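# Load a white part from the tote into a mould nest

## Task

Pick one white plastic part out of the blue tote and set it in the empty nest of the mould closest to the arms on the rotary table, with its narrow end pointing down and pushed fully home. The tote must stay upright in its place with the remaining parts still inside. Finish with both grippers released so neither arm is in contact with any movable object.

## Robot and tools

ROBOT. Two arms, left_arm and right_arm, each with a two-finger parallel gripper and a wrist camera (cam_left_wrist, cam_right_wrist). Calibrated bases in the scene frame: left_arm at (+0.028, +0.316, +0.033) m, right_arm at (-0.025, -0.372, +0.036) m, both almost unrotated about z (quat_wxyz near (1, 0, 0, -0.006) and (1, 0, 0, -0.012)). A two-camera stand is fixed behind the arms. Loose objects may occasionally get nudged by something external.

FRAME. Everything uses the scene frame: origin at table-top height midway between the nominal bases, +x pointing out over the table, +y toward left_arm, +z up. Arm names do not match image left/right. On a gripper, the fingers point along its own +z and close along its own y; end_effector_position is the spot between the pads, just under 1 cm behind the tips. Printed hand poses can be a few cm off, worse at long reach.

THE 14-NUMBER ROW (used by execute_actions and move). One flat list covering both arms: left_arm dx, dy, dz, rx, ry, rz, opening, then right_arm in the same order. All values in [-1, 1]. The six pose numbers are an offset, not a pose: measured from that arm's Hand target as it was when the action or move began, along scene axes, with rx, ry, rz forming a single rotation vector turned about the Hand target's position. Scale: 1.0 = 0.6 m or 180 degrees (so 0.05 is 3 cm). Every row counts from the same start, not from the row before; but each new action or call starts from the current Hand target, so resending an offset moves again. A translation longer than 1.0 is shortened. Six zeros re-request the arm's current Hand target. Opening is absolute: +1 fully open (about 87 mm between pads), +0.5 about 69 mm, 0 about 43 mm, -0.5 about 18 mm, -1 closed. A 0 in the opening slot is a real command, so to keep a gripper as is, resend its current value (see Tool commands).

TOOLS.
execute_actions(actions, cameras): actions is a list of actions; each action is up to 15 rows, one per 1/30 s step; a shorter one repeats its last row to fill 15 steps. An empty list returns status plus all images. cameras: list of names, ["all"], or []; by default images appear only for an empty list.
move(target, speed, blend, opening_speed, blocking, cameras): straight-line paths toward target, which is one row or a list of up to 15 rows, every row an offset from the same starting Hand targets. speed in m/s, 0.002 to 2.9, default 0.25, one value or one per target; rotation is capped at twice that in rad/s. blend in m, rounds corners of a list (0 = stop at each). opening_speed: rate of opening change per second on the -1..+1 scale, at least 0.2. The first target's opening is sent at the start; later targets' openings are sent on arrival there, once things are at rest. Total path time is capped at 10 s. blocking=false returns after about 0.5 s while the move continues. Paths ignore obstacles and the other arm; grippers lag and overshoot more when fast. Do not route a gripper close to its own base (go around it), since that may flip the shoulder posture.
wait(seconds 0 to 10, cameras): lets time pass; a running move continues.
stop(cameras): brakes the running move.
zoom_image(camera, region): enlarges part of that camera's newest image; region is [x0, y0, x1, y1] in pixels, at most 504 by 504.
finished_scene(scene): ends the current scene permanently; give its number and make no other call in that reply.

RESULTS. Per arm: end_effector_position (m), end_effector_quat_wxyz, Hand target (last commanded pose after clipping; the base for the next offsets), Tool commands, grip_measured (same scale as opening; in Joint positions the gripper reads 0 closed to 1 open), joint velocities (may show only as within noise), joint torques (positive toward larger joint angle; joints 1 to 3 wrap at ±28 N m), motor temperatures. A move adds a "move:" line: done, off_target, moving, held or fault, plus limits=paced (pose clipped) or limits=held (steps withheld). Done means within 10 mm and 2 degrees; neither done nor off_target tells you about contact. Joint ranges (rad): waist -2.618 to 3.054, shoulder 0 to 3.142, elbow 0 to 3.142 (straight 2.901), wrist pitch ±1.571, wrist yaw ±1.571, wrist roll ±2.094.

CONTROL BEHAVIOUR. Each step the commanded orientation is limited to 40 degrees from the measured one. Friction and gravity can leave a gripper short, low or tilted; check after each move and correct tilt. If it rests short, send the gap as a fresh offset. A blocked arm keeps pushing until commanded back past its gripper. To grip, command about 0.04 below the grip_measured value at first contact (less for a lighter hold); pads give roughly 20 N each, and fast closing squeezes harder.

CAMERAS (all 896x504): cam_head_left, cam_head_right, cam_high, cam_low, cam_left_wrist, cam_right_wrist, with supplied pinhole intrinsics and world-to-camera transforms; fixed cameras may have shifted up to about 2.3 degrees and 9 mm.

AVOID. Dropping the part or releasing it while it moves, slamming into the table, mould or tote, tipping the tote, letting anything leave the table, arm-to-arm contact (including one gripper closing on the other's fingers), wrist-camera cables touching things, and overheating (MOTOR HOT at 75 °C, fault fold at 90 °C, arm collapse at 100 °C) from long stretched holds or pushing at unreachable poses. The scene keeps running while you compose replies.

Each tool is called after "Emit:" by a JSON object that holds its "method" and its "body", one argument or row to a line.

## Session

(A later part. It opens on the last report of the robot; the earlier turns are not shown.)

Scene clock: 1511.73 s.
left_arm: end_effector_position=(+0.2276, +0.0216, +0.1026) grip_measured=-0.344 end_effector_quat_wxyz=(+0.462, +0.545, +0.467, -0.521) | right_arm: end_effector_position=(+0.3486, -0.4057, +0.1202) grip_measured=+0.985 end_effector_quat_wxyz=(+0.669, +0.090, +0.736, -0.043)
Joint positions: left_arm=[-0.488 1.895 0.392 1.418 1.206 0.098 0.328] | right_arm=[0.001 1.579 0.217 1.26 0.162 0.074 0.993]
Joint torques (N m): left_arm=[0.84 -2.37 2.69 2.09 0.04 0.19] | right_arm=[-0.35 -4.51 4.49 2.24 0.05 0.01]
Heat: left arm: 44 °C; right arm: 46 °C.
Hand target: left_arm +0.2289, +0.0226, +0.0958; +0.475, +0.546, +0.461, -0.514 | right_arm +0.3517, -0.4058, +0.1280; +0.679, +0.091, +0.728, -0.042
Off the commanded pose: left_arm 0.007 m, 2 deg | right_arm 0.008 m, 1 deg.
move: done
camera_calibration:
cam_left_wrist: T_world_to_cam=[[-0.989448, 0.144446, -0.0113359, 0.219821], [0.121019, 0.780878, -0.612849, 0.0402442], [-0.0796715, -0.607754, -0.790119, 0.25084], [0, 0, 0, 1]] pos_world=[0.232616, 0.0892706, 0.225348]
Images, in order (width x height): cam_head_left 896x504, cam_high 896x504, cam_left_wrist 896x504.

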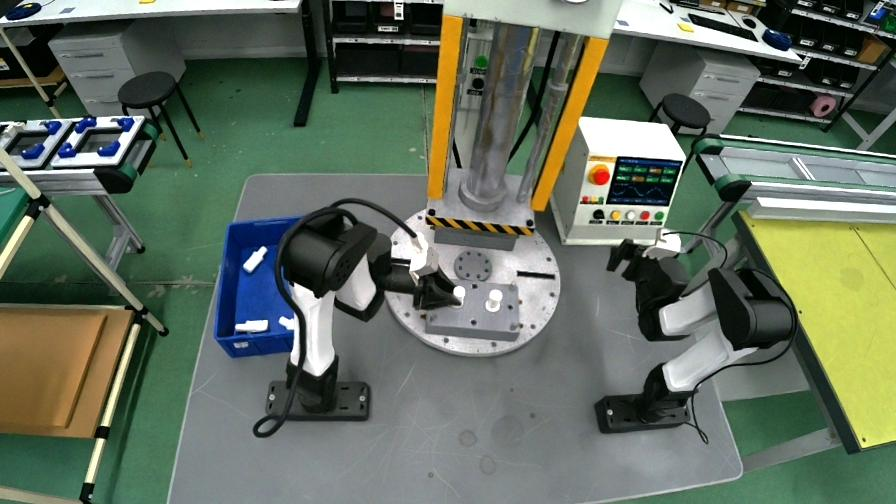

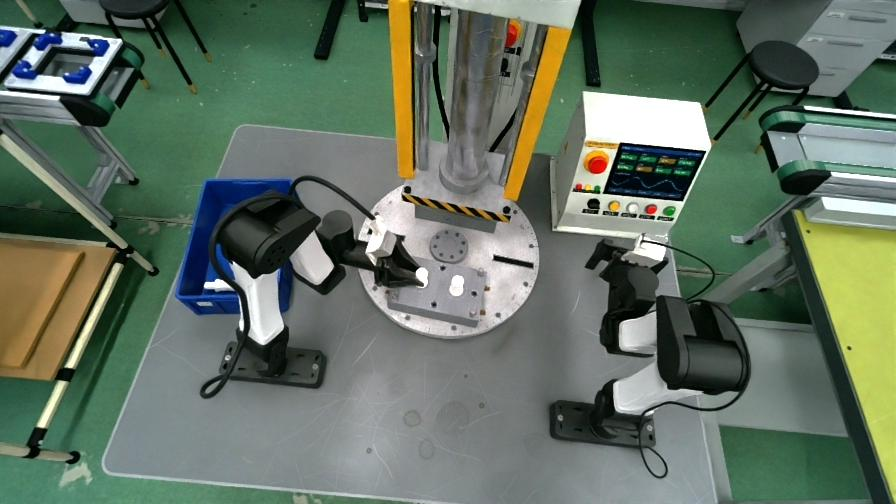

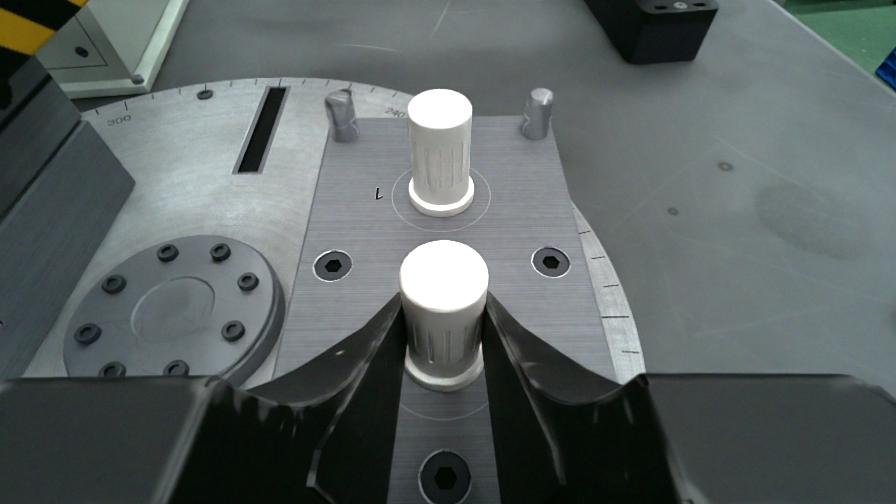

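Emit:
{"method": "move", "body": {
  "target": [0.0, 0.0, -0.0117, 0.0054, -0.0197, 0, -0.45, 0, 0, 0, 0, 0, 0, 1.0],
  "speed": 0.03,
  "cameras": ["cam_left_wrist", "cam_head_left", "cam_high", "cam_head_right"]
}}

Emit:
{"method": "zoom_image", "body": {
  "camera": "cam_left_wrist",
  "region": [330, 220, 580, 504]
}}

Emit:
{"method": "zoom_image", "body": {
  "camera": "cam_head_left",
  "region": [440, 255, 520, 335]
}}

Emit:
{"method": "zoom_image", "body": {
  "camera": "cam_head_right",
  "region": [440, 255, 520, 335]
}}

Emit:
{"method": "zoom_image", "body": {
  "camera": "cam_high",
  "region": [405, 235, 485, 315]
}}

Scene clock: 1537.03 s.
left_arm: end_effector_position=(+0.2275, +0.0217, +0.1023) grip_measured=-0.344 end_effector_quat_wxyz=(+0.471, +0.557, +0.453, -0.513) | right_arm: end_effector_position=(+0.3486, -0.4057, +0.1202) grip_measured=+0.985 end_effector_quat_wxyz=(+0.669, +0.090, +0.736, -0.043)
Joint positions: left_arm=[-0.488 1.895 0.39 1.416 1.214 0.144 0.328] | right_arm=[0.001 1.579 0.217 1.26 0.162 0.074 0.993]
Joint torques (N m): left_arm=[0.32 -2.47 2.03 1.67 -0.15 0.72] | right_arm=[-0.46 -4.38 4.66 2.24 0.04 0.03]
Heat: left arm: 44 °C; right arm: 46 °C.
Hand target: left_arm +0.2289, +0.0225, +0.0888; +0.485, +0.565, +0.450, -0.493 | right_arm +0.3517, -0.4058, +0.1280; +0.679, +0.091, +0.728, -0.042
Off the commanded pose: left_arm 0.014 m, 3 deg | right_arm 0.008 m, 1 deg.
move: off_target (left_arm)
camera_calibration:
cam_left_wrist: T_world_to_cam=[[-0.98661, 0.153913, -0.0539598, 0.223354], [0.154504, 0.776017, -0.611495, 0.0323575], [-0.052243, -0.611644, -0.789407, 0.244493], [0, 0, 0, 1]] pos_world=[0.228137, 0.0900556, 0.224843]
Images, in order (width x height): cam_head_left 896x504, cam_head_right 896x504, cam_high 896x504, cam_left_wrist 896x504.

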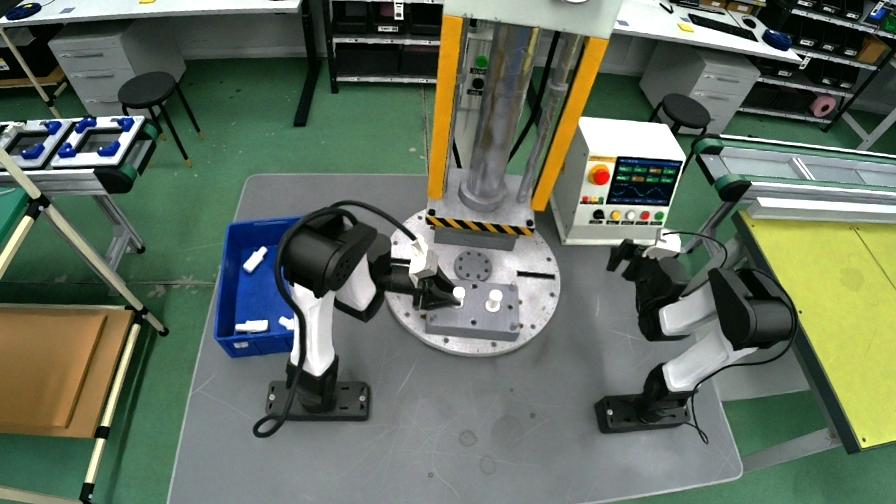

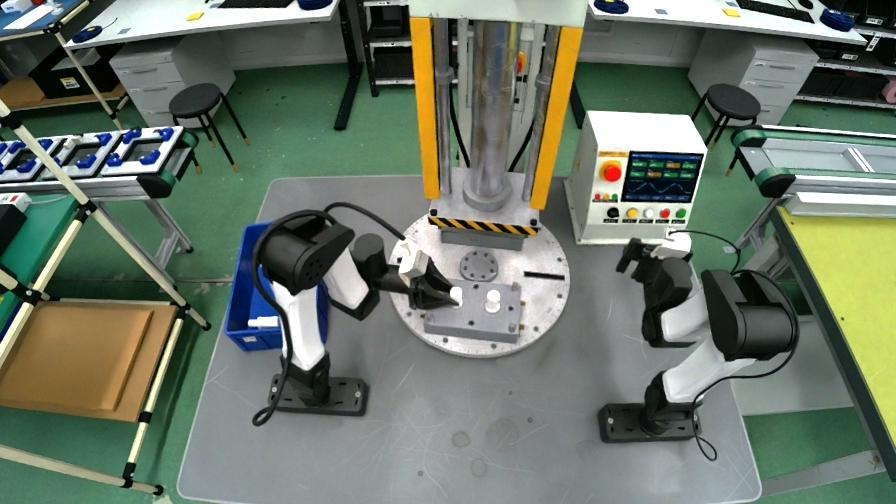

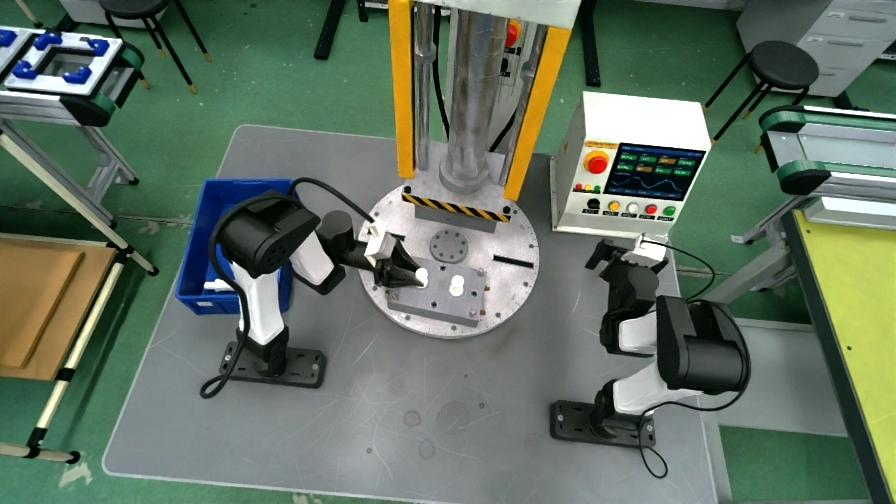

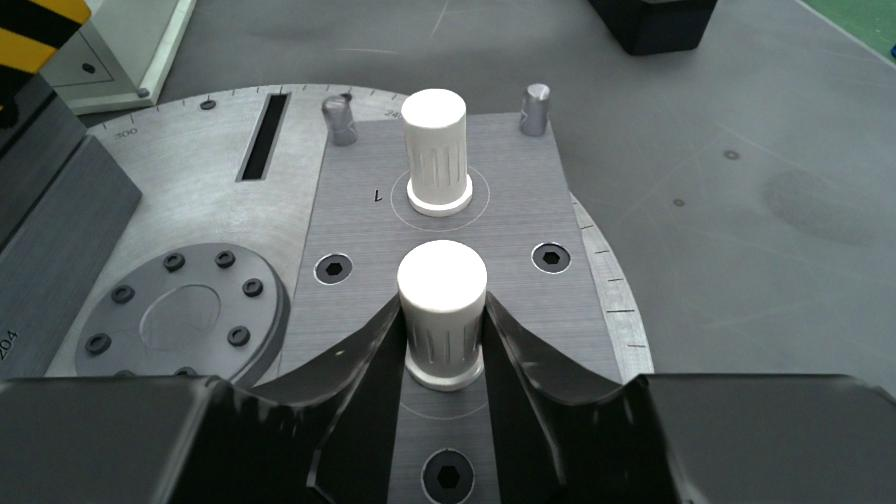

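Scaled by 1.775 from the camera's 896x504 image, which has a finer 1280x720 frame.

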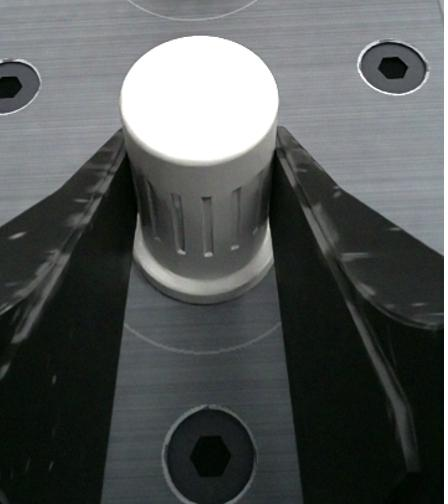

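Scaled by 6.300 from the camera's 896x504 image, which has a finer 1280x720 frame.

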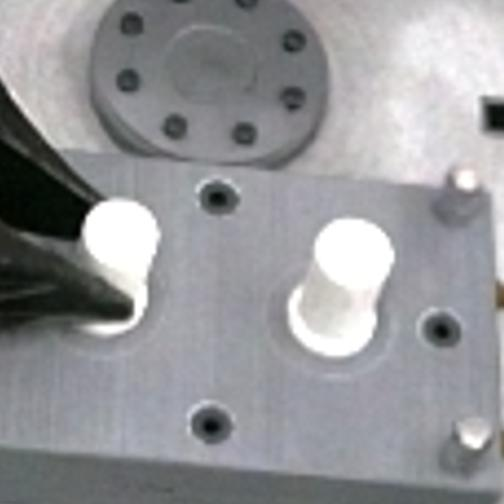

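Scaled by 6.300 from the camera's 896x504 image, which has a finer 1280x720 frame.

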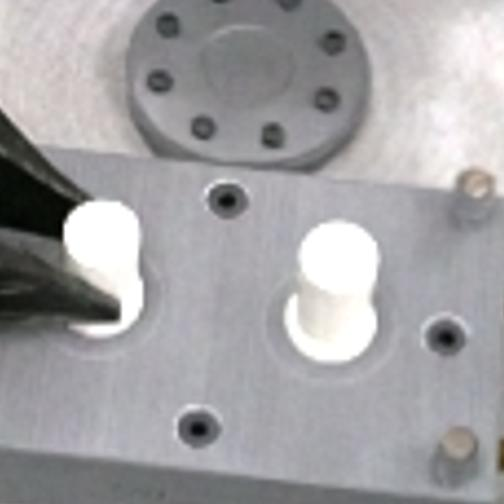

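Scaled by 6.300 from the camera's 896x504 image, which has a finer 1280x720 frame.

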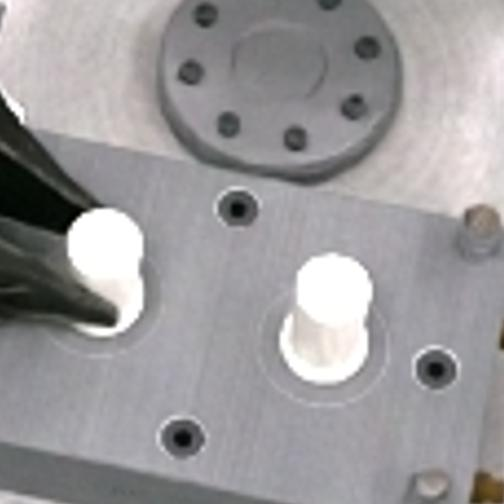

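Emit:
{"method": "zoom_image", "body": {
  "camera": "cam_head_left",
  "region": [445, 280, 475, 320]
}}

Emit:
{"method": "zoom_image", "body": {
  "camera": "cam_head_left",
  "region": [480, 284, 510, 324]
}}

Emit:
{"method": "zoom_image", "body": {
  "camera": "cam_high",
  "region": [408, 262, 438, 302]
}}

Emit:
{"method": "zoom_image", "body": {
  "camera": "cam_high",
  "region": [442, 268, 472, 308]
}}

Emit:
{"method": "zoom_image", "body": {
  "camera": "cam_left_wrist",
  "region": [380, 330, 510, 440]
}}

Emit:
{"method": "zoom_image", "body": {
  "camera": "cam_left_wrist",
  "region": [380, 140, 510, 250]
}}

Scaled by 12.600 from the camera's 896x504 image, which has a finer 1280x720 frame.

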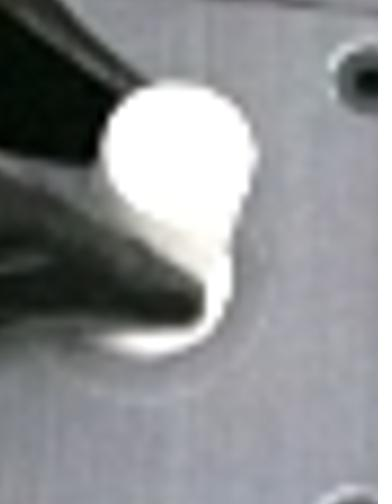

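Scaled by 12.600 from the camera's 896x504 image, which has a finer 1280x720 frame.

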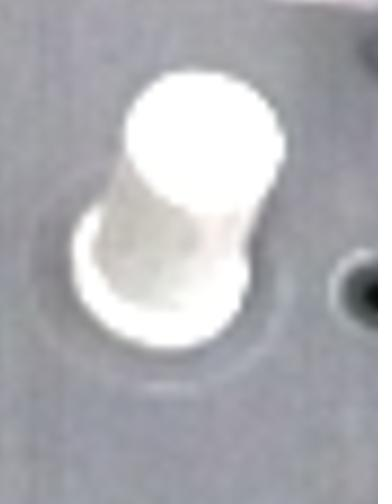

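Scaled by 12.600 from the camera's 896x504 image, which has a finer 1280x720 frame.

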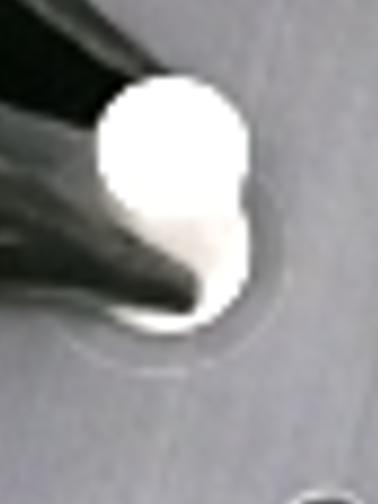

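Scaled by 12.600 from the camera's 896x504 image, which has a finer 1280x720 frame.

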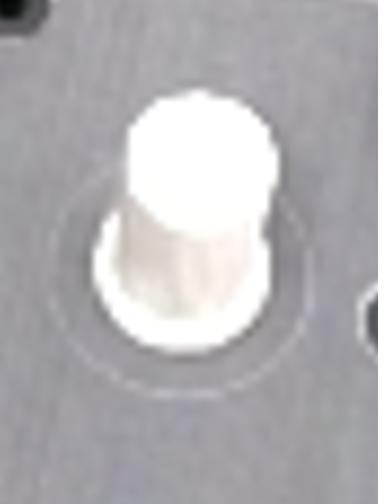

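Scaled by 3.877 from the camera's 896x504 image, which has a finer 1280x720 frame.

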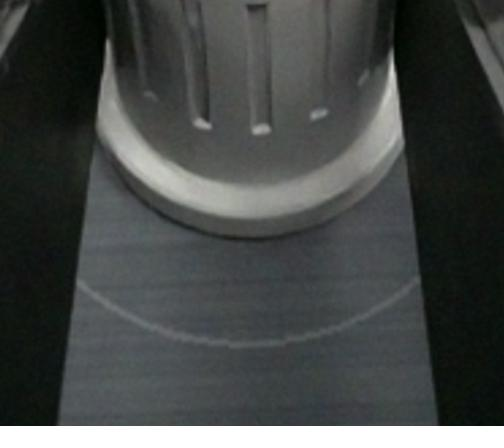

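Scaled by 3.877 from the camera's 896x504 image, which has a finer 1280x720 frame.

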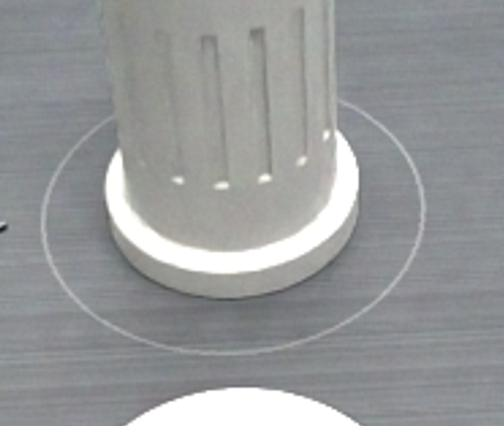

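Emit:
{"method": "move", "body": {
  "target": [0.0, 0.0, 0.008, 0.0024, 0.0196, 0, -0.45, 0, 0, 0, 0, 0, 0, 1.0],
  "speed": 0.03
}}

Scene clock: 1581.43 s.
left_arm: end_effector_position=(+0.2271, +0.0218, +0.1021) grip_measured=-0.344 end_effector_quat_wxyz=(+0.468, +0.555, +0.456, -0.515) | right_arm: end_effector_position=(+0.3486, -0.4057, +0.1202) grip_measured=+0.985 end_effector_quat_wxyz=(+0.669, +0.090, +0.736, -0.043)
Joint positions: left_arm=[-0.488 1.895 0.39 1.415 1.214 0.134 0.328] | right_arm=[0.001 1.579 0.217 1.26 0.162 0.074 0.993]
Joint torques (N m): left_arm=[0.64 -3.95 3.14 1.39 -0.09 0.2] | right_arm=[-0.31 -4.38 4.52 2.26 0.06 -0.02]
Heat: left arm: 42 °C; right arm: 46 °C.
Hand target: left_arm +0.2288, +0.0225, +0.0936; +0.469, +0.552, +0.467, -0.508 | right_arm +0.3517, -0.4058, +0.1280; +0.679, +0.091, +0.728, -0.042
Off the commanded pose: left_arm 0.009 m, 2 deg | right_arm 0.008 m, 1 deg.
move: done

Emit:
{"method": "move", "body": {
  "target": [0.005, 0.008, 0.0, 0.0011, 0.0095, 0, -0.45, 0, 0, 0, 0, 0, 0, 1.0],
  "speed": 0.03
}}

Scene clock: 1594.60 s.
left_arm: end_effector_position=(+0.2289, +0.0232, +0.1023) grip_measured=-0.344 end_effector_quat_wxyz=(+0.468, +0.552, +0.459, -0.516) | right_arm: end_effector_position=(+0.3486, -0.4057, +0.1202) grip_measured=+0.985 end_effector_quat_wxyz=(+0.669, +0.090, +0.736, -0.043)
Joint positions: left_arm=[-0.481 1.895 0.392 1.415 1.216 0.126 0.328] | right_arm=[0.001 1.579 0.217 1.26 0.162 0.074 0.993]
Joint torques (N m): left_arm=[1.99 -3.88 3.71 1.29 0.15 0.05] | right_arm=[-0.36 -4.38 4.53 2.22 0.09 0.03]
Heat: left arm: 41 °C; right arm: 46 °C.
Hand target: left_arm +0.2318, +0.0274, +0.0935; +0.461, +0.545, +0.474, -0.516 | right_arm +0.3517, -0.4058, +0.1280; +0.679, +0.091, +0.728, -0.042
Off the commanded pose: left_arm 0.010 m, 2 deg | right_arm 0.008 m, 1 deg.
move: done

Emit:
{"method": "move", "body": {
  "target": [0.001, 0.001, -0.015, 0.0006, 0.006, 0, -0.45, 0, 0, 0, 0, 0, 0, 1.0],
  "speed": 0.03,
  "cameras": ["cam_left_wrist", "cam_head_left", "cam_high"]
}}

Emit:
{"method": "zoom_image", "body": {
  "camera": "cam_left_wrist",
  "region": [380, 330, 510, 440]
}}

Emit:
{"method": "zoom_image", "body": {
  "camera": "cam_head_left",
  "region": [445, 280, 475, 320]
}}

Emit:
{"method": "zoom_image", "body": {
  "camera": "cam_high",
  "region": [408, 262, 438, 302]
}}

Scene clock: 1602.63 s.
left_arm: end_effector_position=(+0.2296, +0.0233, +0.1016) grip_measured=-0.344 end_effector_quat_wxyz=(+0.459, +0.552, +0.457, -0.525) | right_arm: end_effector_position=(+0.3486, -0.4057, +0.1202) grip_measured=+0.985 end_effector_quat_wxyz=(+0.669, +0.090, +0.736, -0.043)
Joint positions: left_arm=[-0.473 1.912 0.41 1.416 1.245 0.109 0.328] | right_arm=[0.001 1.579 0.217 1.26 0.162 0.074 0.993]
Joint torques (N m): left_arm=[1.66 -1.8 2.24 1.6 -0.1 0.12] | right_arm=[-0.36 -4.42 4.44 2.26 0.06 0.01]
Heat: left arm: 41 °C; right arm: 46 °C.
Hand target: left_arm +0.2325, +0.0279, +0.0846; +0.456, +0.541, +0.479, -0.520 | right_arm +0.3517, -0.4058, +0.1280; +0.679, +0.091, +0.728, -0.042
Off the commanded pose: left_arm 0.018 m, 3 deg | right_arm 0.008 m, 1 deg.
move: off_target (left_arm)
camera_calibration:
cam_left_wrist: T_world_to_cam=[[-0.985593, 0.167919, -0.0202238, 0.221144], [0.144695, 0.775226, -0.614888, 0.0329435], [-0.0875735, -0.608956, -0.788355, 0.25297], [0, 0, 0, 1]] pos_world=[0.235345, 0.0913746, 0.224159]
Images, in order (width x height): cam_head_left 896x504, cam_high 896x504, cam_left_wrist 896x504.

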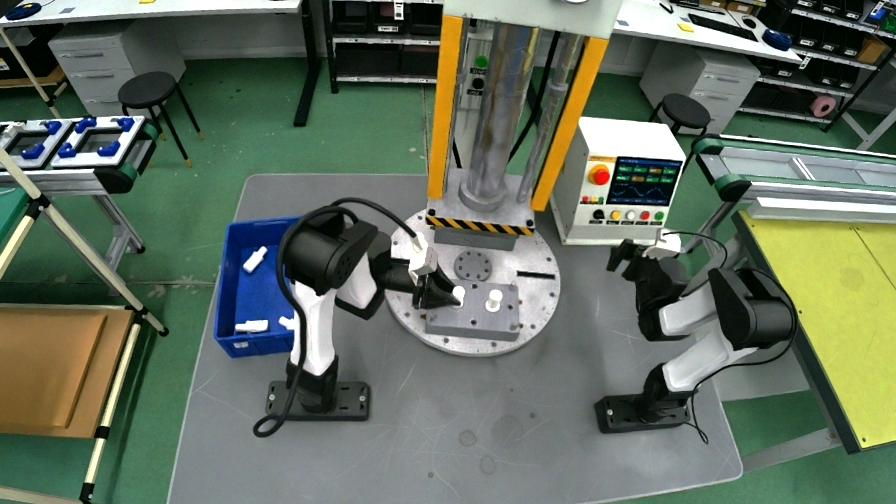

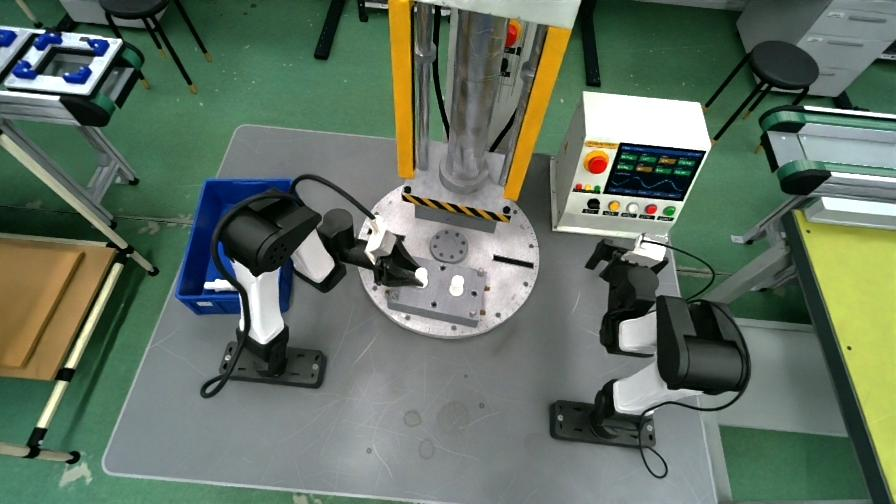

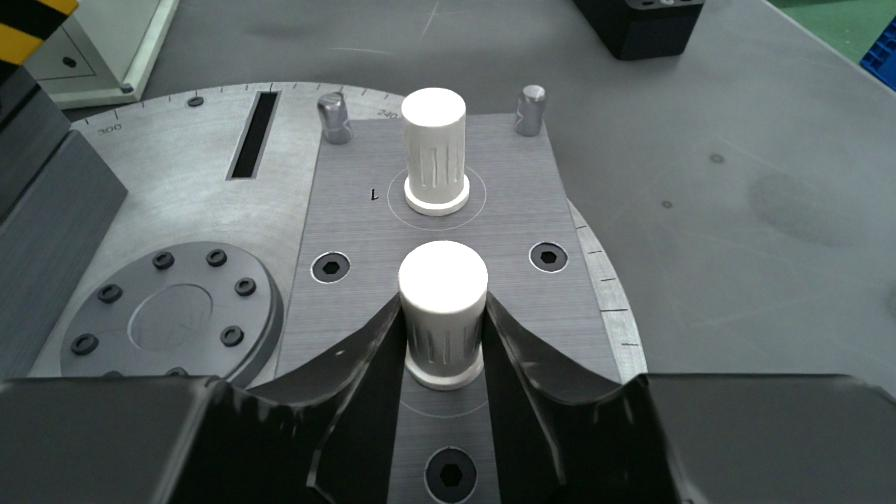

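Scaled by 3.877 from the camera's 896x504 image, which has a finer 1280x720 frame.

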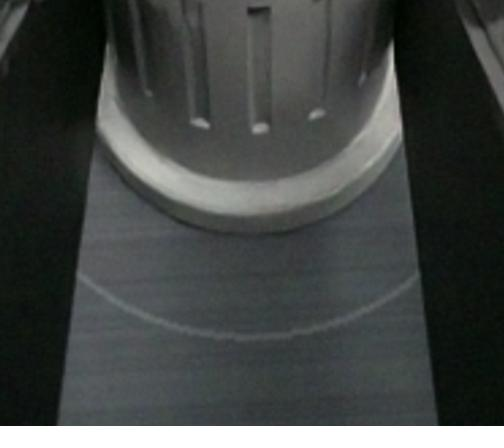

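Scaled by 12.600 from the camera's 896x504 image, which has a finer 1280x720 frame.

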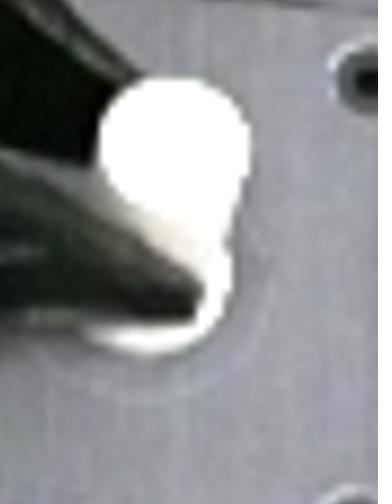

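Scaled by 12.600 from the camera's 896x504 image, which has a finer 1280x720 frame.

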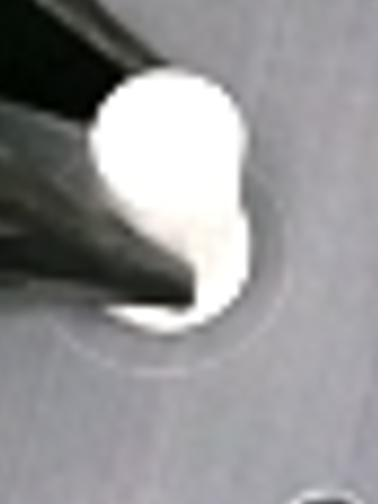

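Emit:
{"method": "move", "body": {
  "target": [-0.002, 0.013, 0.024, 0.0, 0.0, 0, -0.45, 0, 0, 0, 0, 0, 0, 1.0],
  "speed": 0.03
}}

Scene clock: 1625.93 s.
left_arm: end_effector_position=(+0.2294, +0.0253, +0.1021) grip_measured=-0.344 end_effector_quat_wxyz=(+0.456, +0.549, +0.464, -0.525) | right_arm: end_effector_position=(+0.3486, -0.4057, +0.1202) grip_measured=+0.985 end_effector_quat_wxyz=(+0.669, +0.090, +0.736, -0.043)
Joint positions: left_arm=[-0.468 1.895 0.404 1.39 1.243 0.11 0.328] | right_arm=[0.001 1.579 0.217 1.26 0.162 0.074 0.993]
Joint torques (N m): left_arm=[3.21 -6.83 1.42 1.19 0.18 0.07] | right_arm=[-0.36 -4.4 4.55 2.27 0.05 0.02]
Heat: left arm: 41 °C; right arm: 46 °C.
Hand target: left_arm +0.2312, +0.0357, +0.0990; +0.456, +0.541, +0.479, -0.520 | right_arm +0.3517, -0.4058, +0.1280; +0.679, +0.091, +0.728, -0.042
Off the commanded pose: left_arm 0.011 m, 2 deg | right_arm 0.008 m, 1 deg.
move: off_target (left_arm)

Emit:
{"method": "move", "body": {
  "target": [0, -0.0067, -0.0333, 0, 0, 0, -0.45, 0, 0, 0, 0, 0, 0, 1],
  "speed": 0.03,
  "cameras": ["cam_head_left", "cam_high", "cam_left_wrist"]
}}

Scene clock: 1649.13 s.
left_arm: end_effector_position=(+0.2295, +0.0249, +0.1007) grip_measured=-0.344 end_effector_quat_wxyz=(+0.456, +0.553, +0.456, -0.527) | right_arm: end_effector_position=(+0.3486, -0.4057, +0.1202) grip_measured=+0.985 end_effector_quat_wxyz=(+0.669, +0.090, +0.736, -0.043)
Joint positions: left_arm=[-0.466 1.918 0.412 1.416 1.259 0.11 0.328] | right_arm=[0.001 1.579 0.217 1.26 0.162 0.074 0.993]
Joint torques (N m): left_arm=[1.98 -0.95 0.96 1.72 -0.14 0.25] | right_arm=[-0.38 -4.4 4.57 2.25 0.07 0]
Motor temperatures (°C): left_arm=[29 34 36 39 27 29 31] | right_arm=[29 38 37 46 27 28 31]
Heat: left arm: 39 °C; right arm: 46 °C.
Hand target: left_arm +0.2313, +0.0317, +0.0791; +0.456, +0.540, +0.479, -0.520 | right_arm +0.3517, -0.4058, +0.1280; +0.679, +0.091, +0.728, -0.042
Off the commanded pose: left_arm 0.023 m, 3 deg | right_arm 0.008 m, 1 deg.
move: off_target (left_arm)
camera_calibration:
cam_left_wrist: T_world_to_cam=[[-0.984339, 0.175402, -0.017613, 0.219947], [0.148951, 0.774118, -0.615269, 0.0303118], [-0.0942849, -0.608257, -0.788121, 0.254704], [0, 0, 0, 1]] pos_world=[0.236002, 0.0928813, 0.223261]
Images, in order (width x height): cam_head_left 896x504, cam_high 896x504, cam_left_wrist 896x504.

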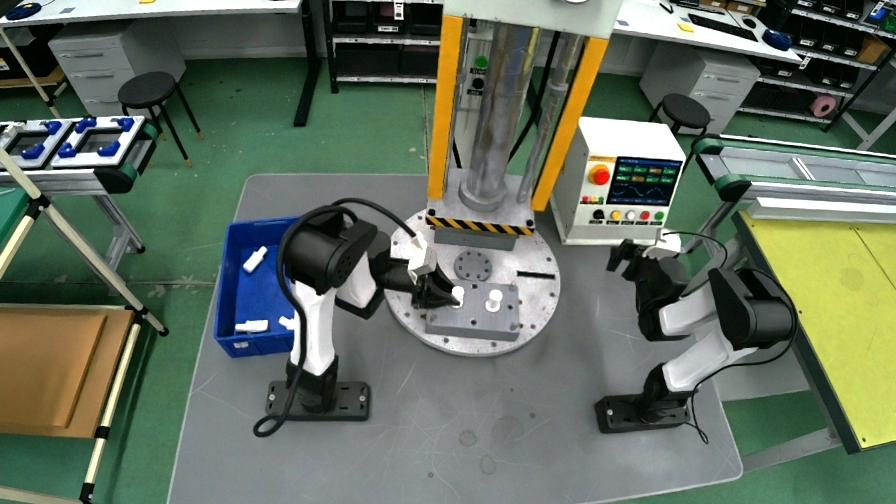

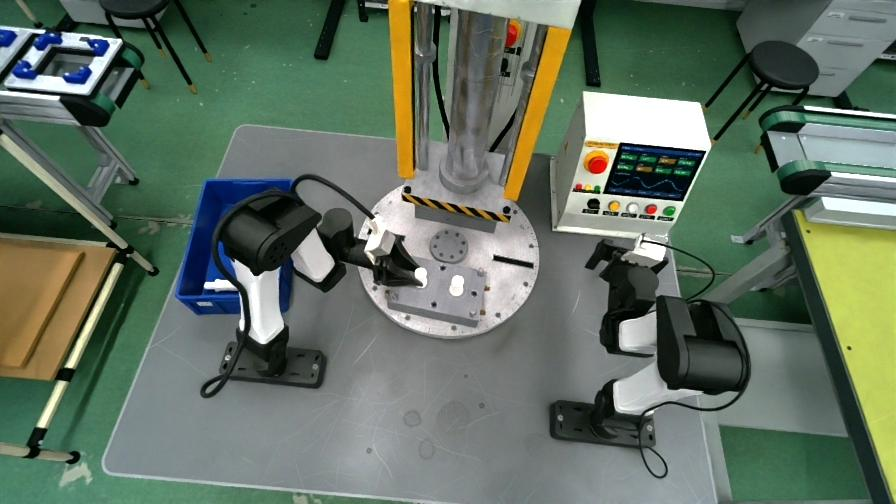

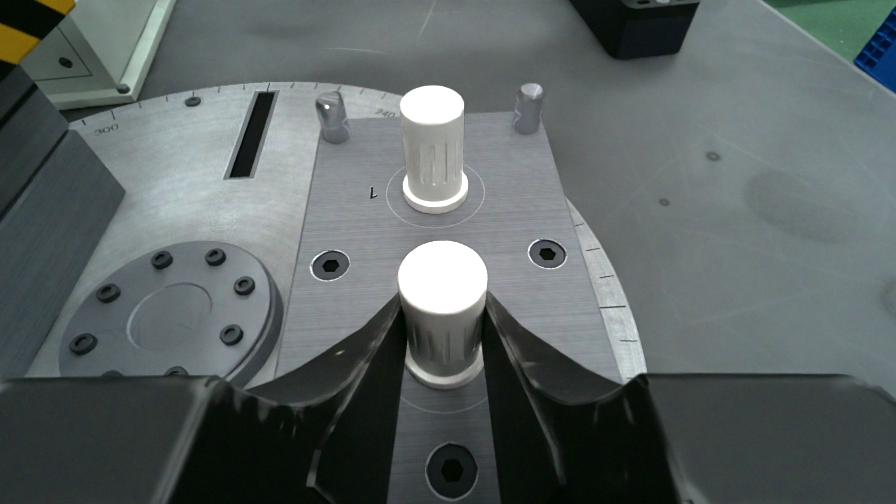

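Emit:
{"method": "zoom_image", "body": {
  "camera": "cam_head_left",
  "region": [440, 255, 520, 335]
}}

Emit:
{"method": "zoom_image", "body": {
  "camera": "cam_high",
  "region": [405, 235, 485, 315]
}}

Emit:
{"method": "zoom_image", "body": {
  "camera": "cam_left_wrist",
  "region": [380, 330, 510, 440]
}}

Scaled by 6.300 from the camera's 896x504 image, which has a finer 1280x720 frame.

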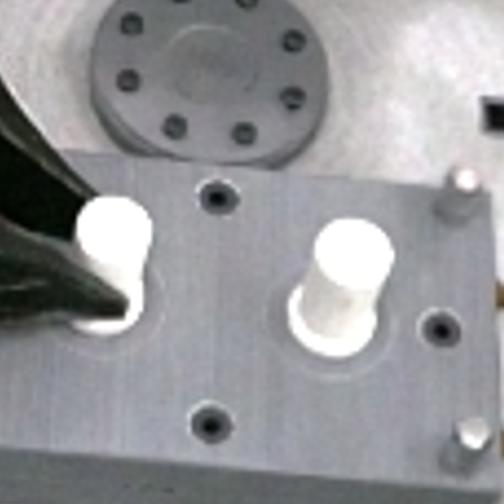

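Scaled by 6.300 from the camera's 896x504 image, which has a finer 1280x720 frame.

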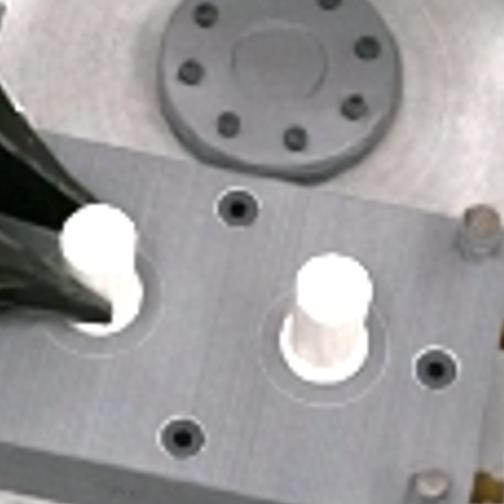

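Scaled by 3.877 from the camera's 896x504 image, which has a finer 1280x720 frame.

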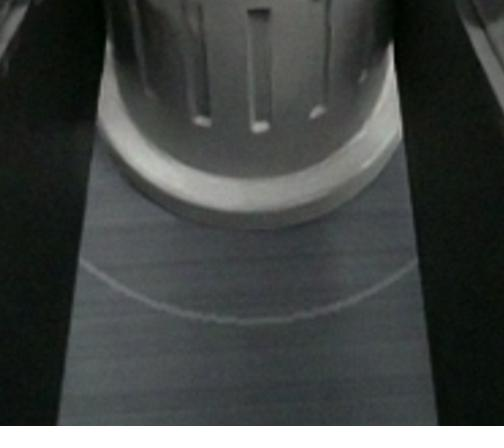

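Emit:
{"method": "zoom_image", "body": {
  "camera": "cam_head_left",
  "region": [446, 280, 516, 320]
}}

Emit:
{"method": "zoom_image", "body": {
  "camera": "cam_high",
  "region": [408, 262, 478, 302]
}}

Emit:
{"method": "zoom_image", "body": {
  "camera": "cam_left_wrist",
  "region": [360, 60, 520, 440]
}}

Scaled by 7.200 from the camera's 896x504 image, which has a finer 1280x720 frame.

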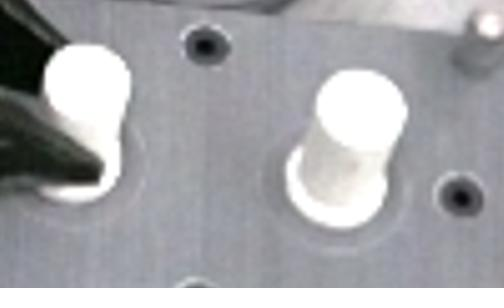

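Scaled by 7.200 from the camera's 896x504 image, which has a finer 1280x720 frame.

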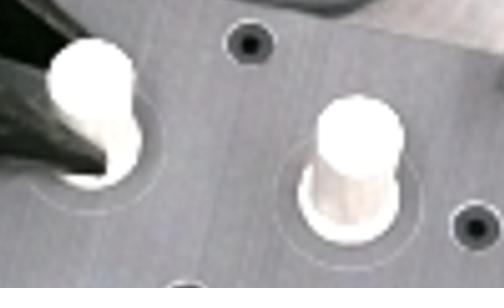

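Scaled by 1.326 from the camera's 896x504 image, which has a finer 1280x720 frame.

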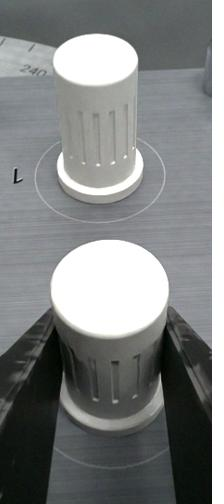

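Emit:
{"method": "move", "body": {
  "target": [
    [0, 0.004, 0.025, 0, 0, 0, -0.45, 0, 0, 0, 0, 0, 0, 1],
    [0, 0.0, -0.005, 0, 0, 0, -0.45, 0, 0, 0, 0, 0, 0, 1]
  ],
  "speed": 0.03,
  "cameras": ["cam_head_left", "cam_high", "cam_left_wrist"]
}}

Scene clock: 1674.30 s.
left_arm: end_effector_position=(+0.2287, +0.0253, +0.0999) grip_measured=-0.344 end_effector_quat_wxyz=(+0.454, +0.554, +0.454, -0.530) | right_arm: end_effector_position=(+0.3486, -0.4057, +0.1202) grip_measured=+0.985 end_effector_quat_wxyz=(+0.669, +0.090, +0.736, -0.043)
Joint positions: left_arm=[-0.464 1.923 0.414 1.417 1.27 0.11 0.328] | right_arm=[0.001 1.579 0.217 1.26 0.162 0.074 0.993]
Joint torques (N m): left_arm=[1.87 -0.51 0.75 1.76 -0.22 0.32] | right_arm=[-0.29 -4.37 4.51 2.23 0.05 0.02]
Heat: left arm: 40 °C; right arm: 46 °C.
Hand target: left_arm +0.2313, +0.0317, +0.0760; +0.456, +0.540, +0.479, -0.520 | right_arm +0.3517, -0.4058, +0.1280; +0.679, +0.091, +0.728, -0.042
Off the commanded pose: left_arm 0.025 m, 3 deg | right_arm 0.008 m, 1 deg.
move: off_target (left_arm)
camera_calibration:
cam_left_wrist: T_world_to_cam=[[-0.98288, 0.183625, -0.0151524, 0.218273], [0.153907, 0.773025, -0.615423, 0.0284779], [-0.101294, -0.607219, -0.788052, 0.255731], [0, 0, 0, 1]] pos_world=[0.236057, 0.0931901, 0.222362]
Images, in order (width x height): cam_head_left 896x504, cam_high 896x504, cam_left_wrist 896x504.

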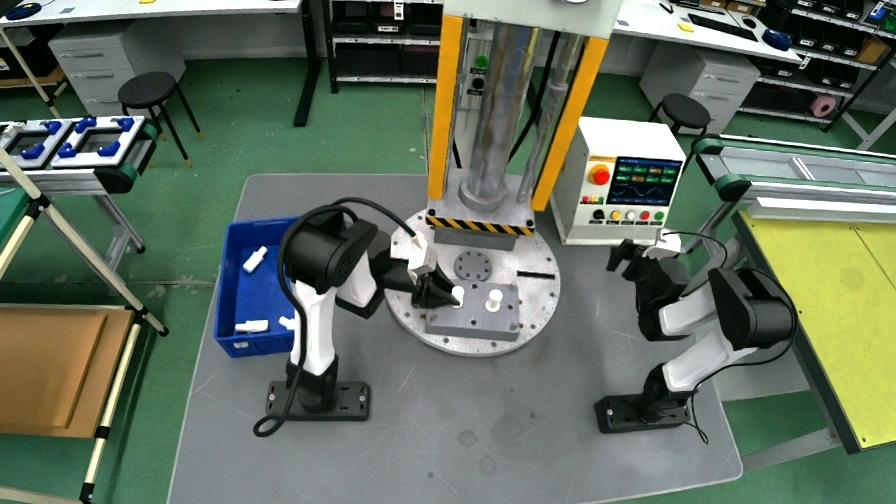

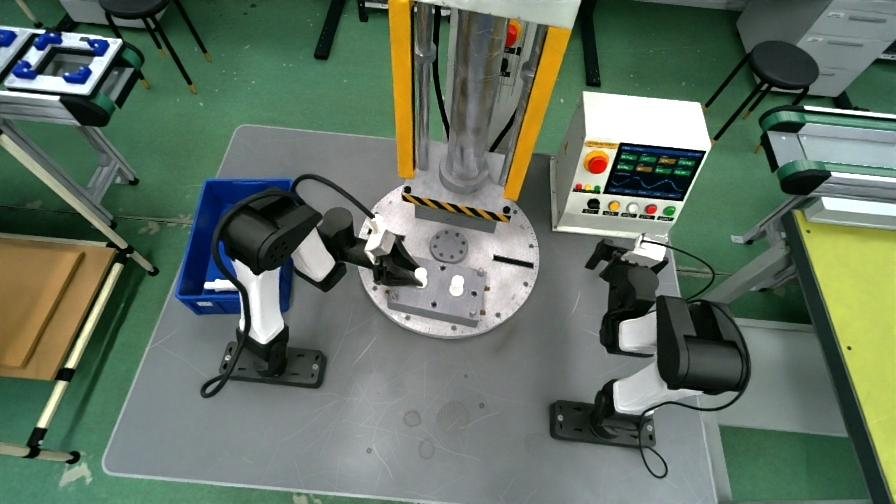

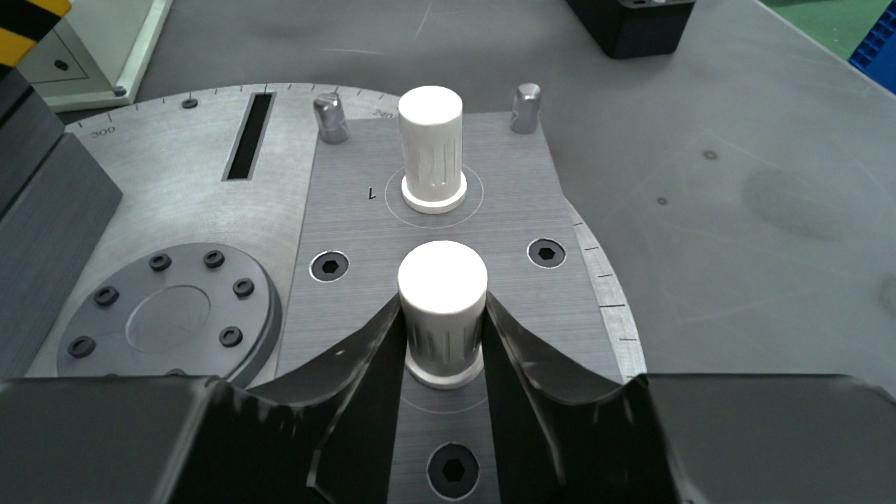

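Emit:
{"method": "zoom_image", "body": {
  "camera": "cam_head_left",
  "region": [440, 255, 520, 335]
}}

Emit:
{"method": "zoom_image", "body": {
  "camera": "cam_high",
  "region": [405, 235, 485, 315]
}}

Emit:
{"method": "zoom_image", "body": {
  "camera": "cam_left_wrist",
  "region": [380, 330, 510, 440]
}}

Scaled by 6.300 from the camera's 896x504 image, which has a finer 1280x720 frame.

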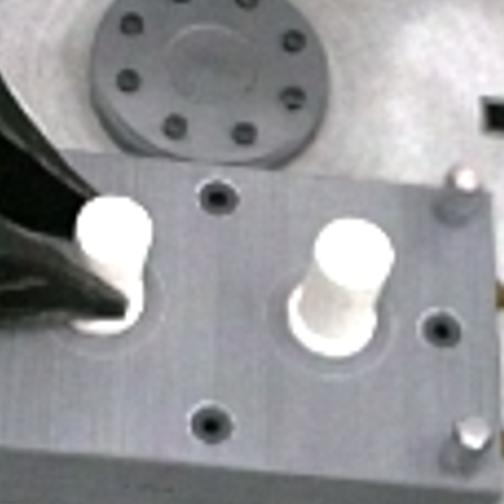

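Scaled by 6.300 from the camera's 896x504 image, which has a finer 1280x720 frame.

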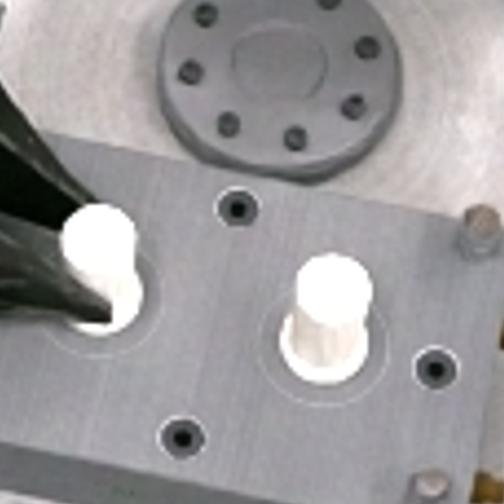

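Scaled by 3.877 from the camera's 896x504 image, which has a finer 1280x720 frame.

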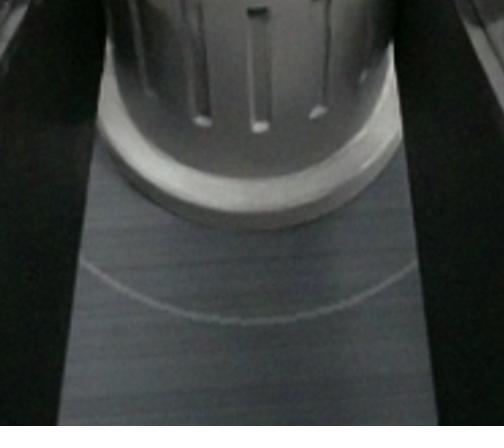

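Emit:
{"method": "move", "body": {
  "target": [
    [0, 0.013, 0.0, 0, 0, 0, -0.45, 0, 0, 0, 0, 0, 0, 1],
    [0.01, 0.0, 0.0, 0, 0, 0, -0.45, 0, 0, 0, 0, 0, 0, 1],
    [-0.01, 0.0, 0.0, 0, 0, 0, -0.45, 0, 0, 0, 0, 0, 0, 1],
    [0, 0.0, 0.0, 0, 0, 0, -0.45, 0, 0, 0, 0, 0, 0, 1]
  ],
  "speed": 0.03,
  "cameras": ["cam_head_left", "cam_high", "cam_left_wrist"]
}}

Scene clock: 1695.43 s.
left_arm: end_effector_position=(+0.2286, +0.0255, +0.1000) grip_measured=-0.344 end_effector_quat_wxyz=(+0.453, +0.556, +0.452, -0.531) | right_arm: end_effector_position=(+0.3486, -0.4057, +0.1202) grip_measured=+0.985 end_effector_quat_wxyz=(+0.669, +0.090, +0.736, -0.043)
Joint positions: left_arm=[-0.463 1.924 0.416 1.416 1.276 0.112 0.328] | right_arm=[0.001 1.579 0.217 1.26 0.162 0.074 0.993]
Joint torques (N m): left_arm=[1.77 -0.62 0.51 1.75 -0.29 0.31] | right_arm=[-0.31 -4.36 4.62 2.23 0.08 0.02]
Heat: left arm: 40 °C; right arm: 46 °C.
Hand target: left_arm +0.2312, +0.0317, +0.0760; +0.456, +0.540, +0.479, -0.520 | right_arm +0.3517, -0.4058, +0.1280; +0.679, +0.091, +0.728, -0.042
Off the commanded pose: left_arm 0.025 m, 4 deg | right_arm 0.008 m, 1 deg.
move: off_target (left_arm)
camera_calibration:
cam_left_wrist: T_world_to_cam=[[-0.981989, 0.188141, -0.017319, 0.218057], [0.158705, 0.771652, -0.615927, 0.0274189], [-0.102517, -0.607582, -0.787613, 0.256218], [0, 0, 0, 1]] pos_world=[0.236044, 0.0934904, 0.222465]
Images, in order (width x height): cam_head_left 896x504, cam_high 896x504, cam_left_wrist 896x504.

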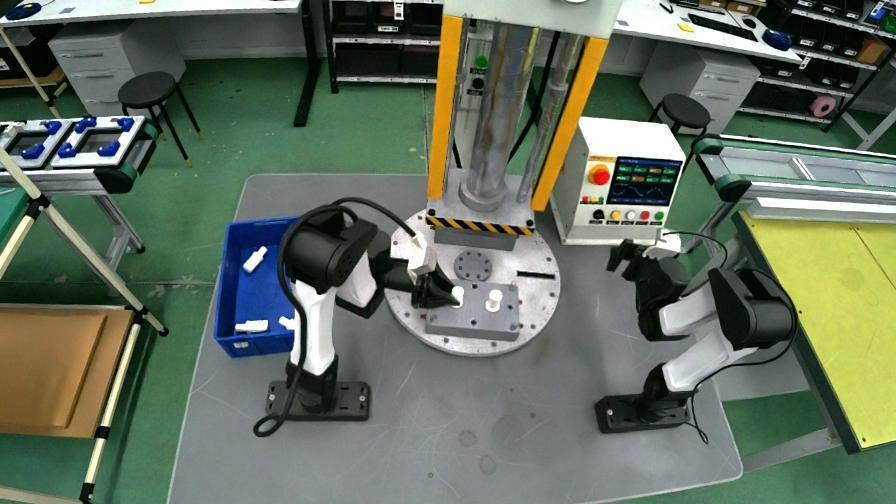

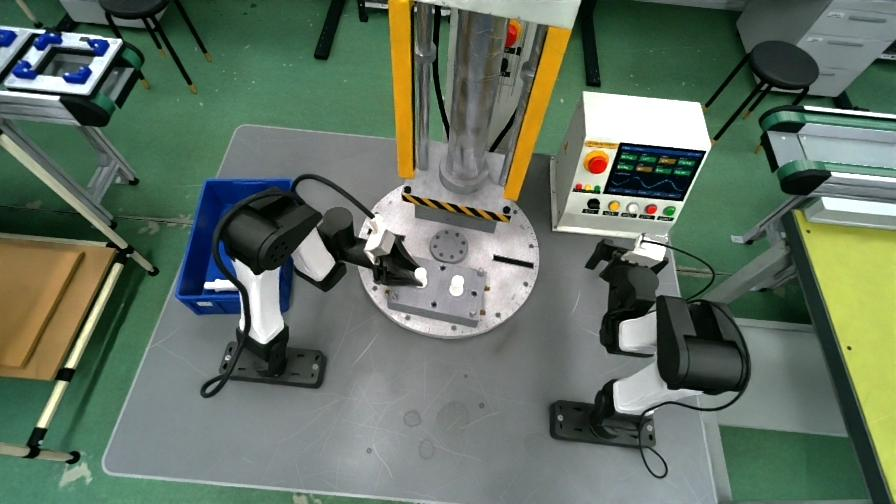

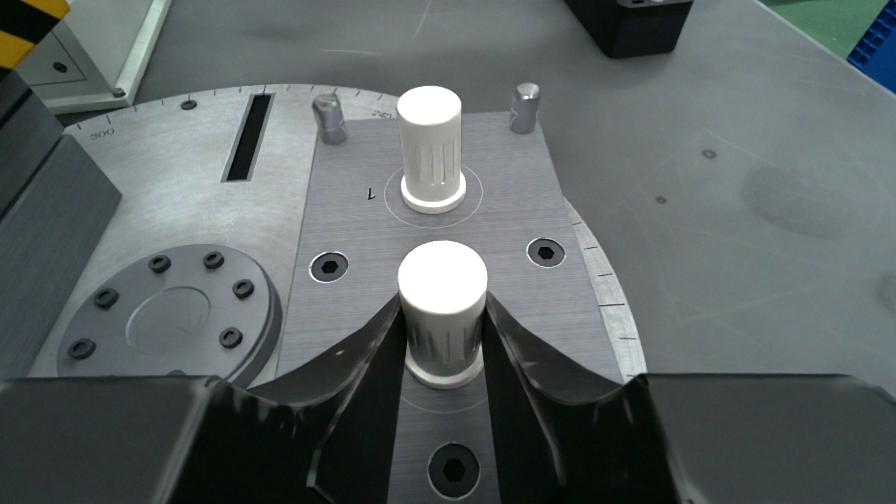

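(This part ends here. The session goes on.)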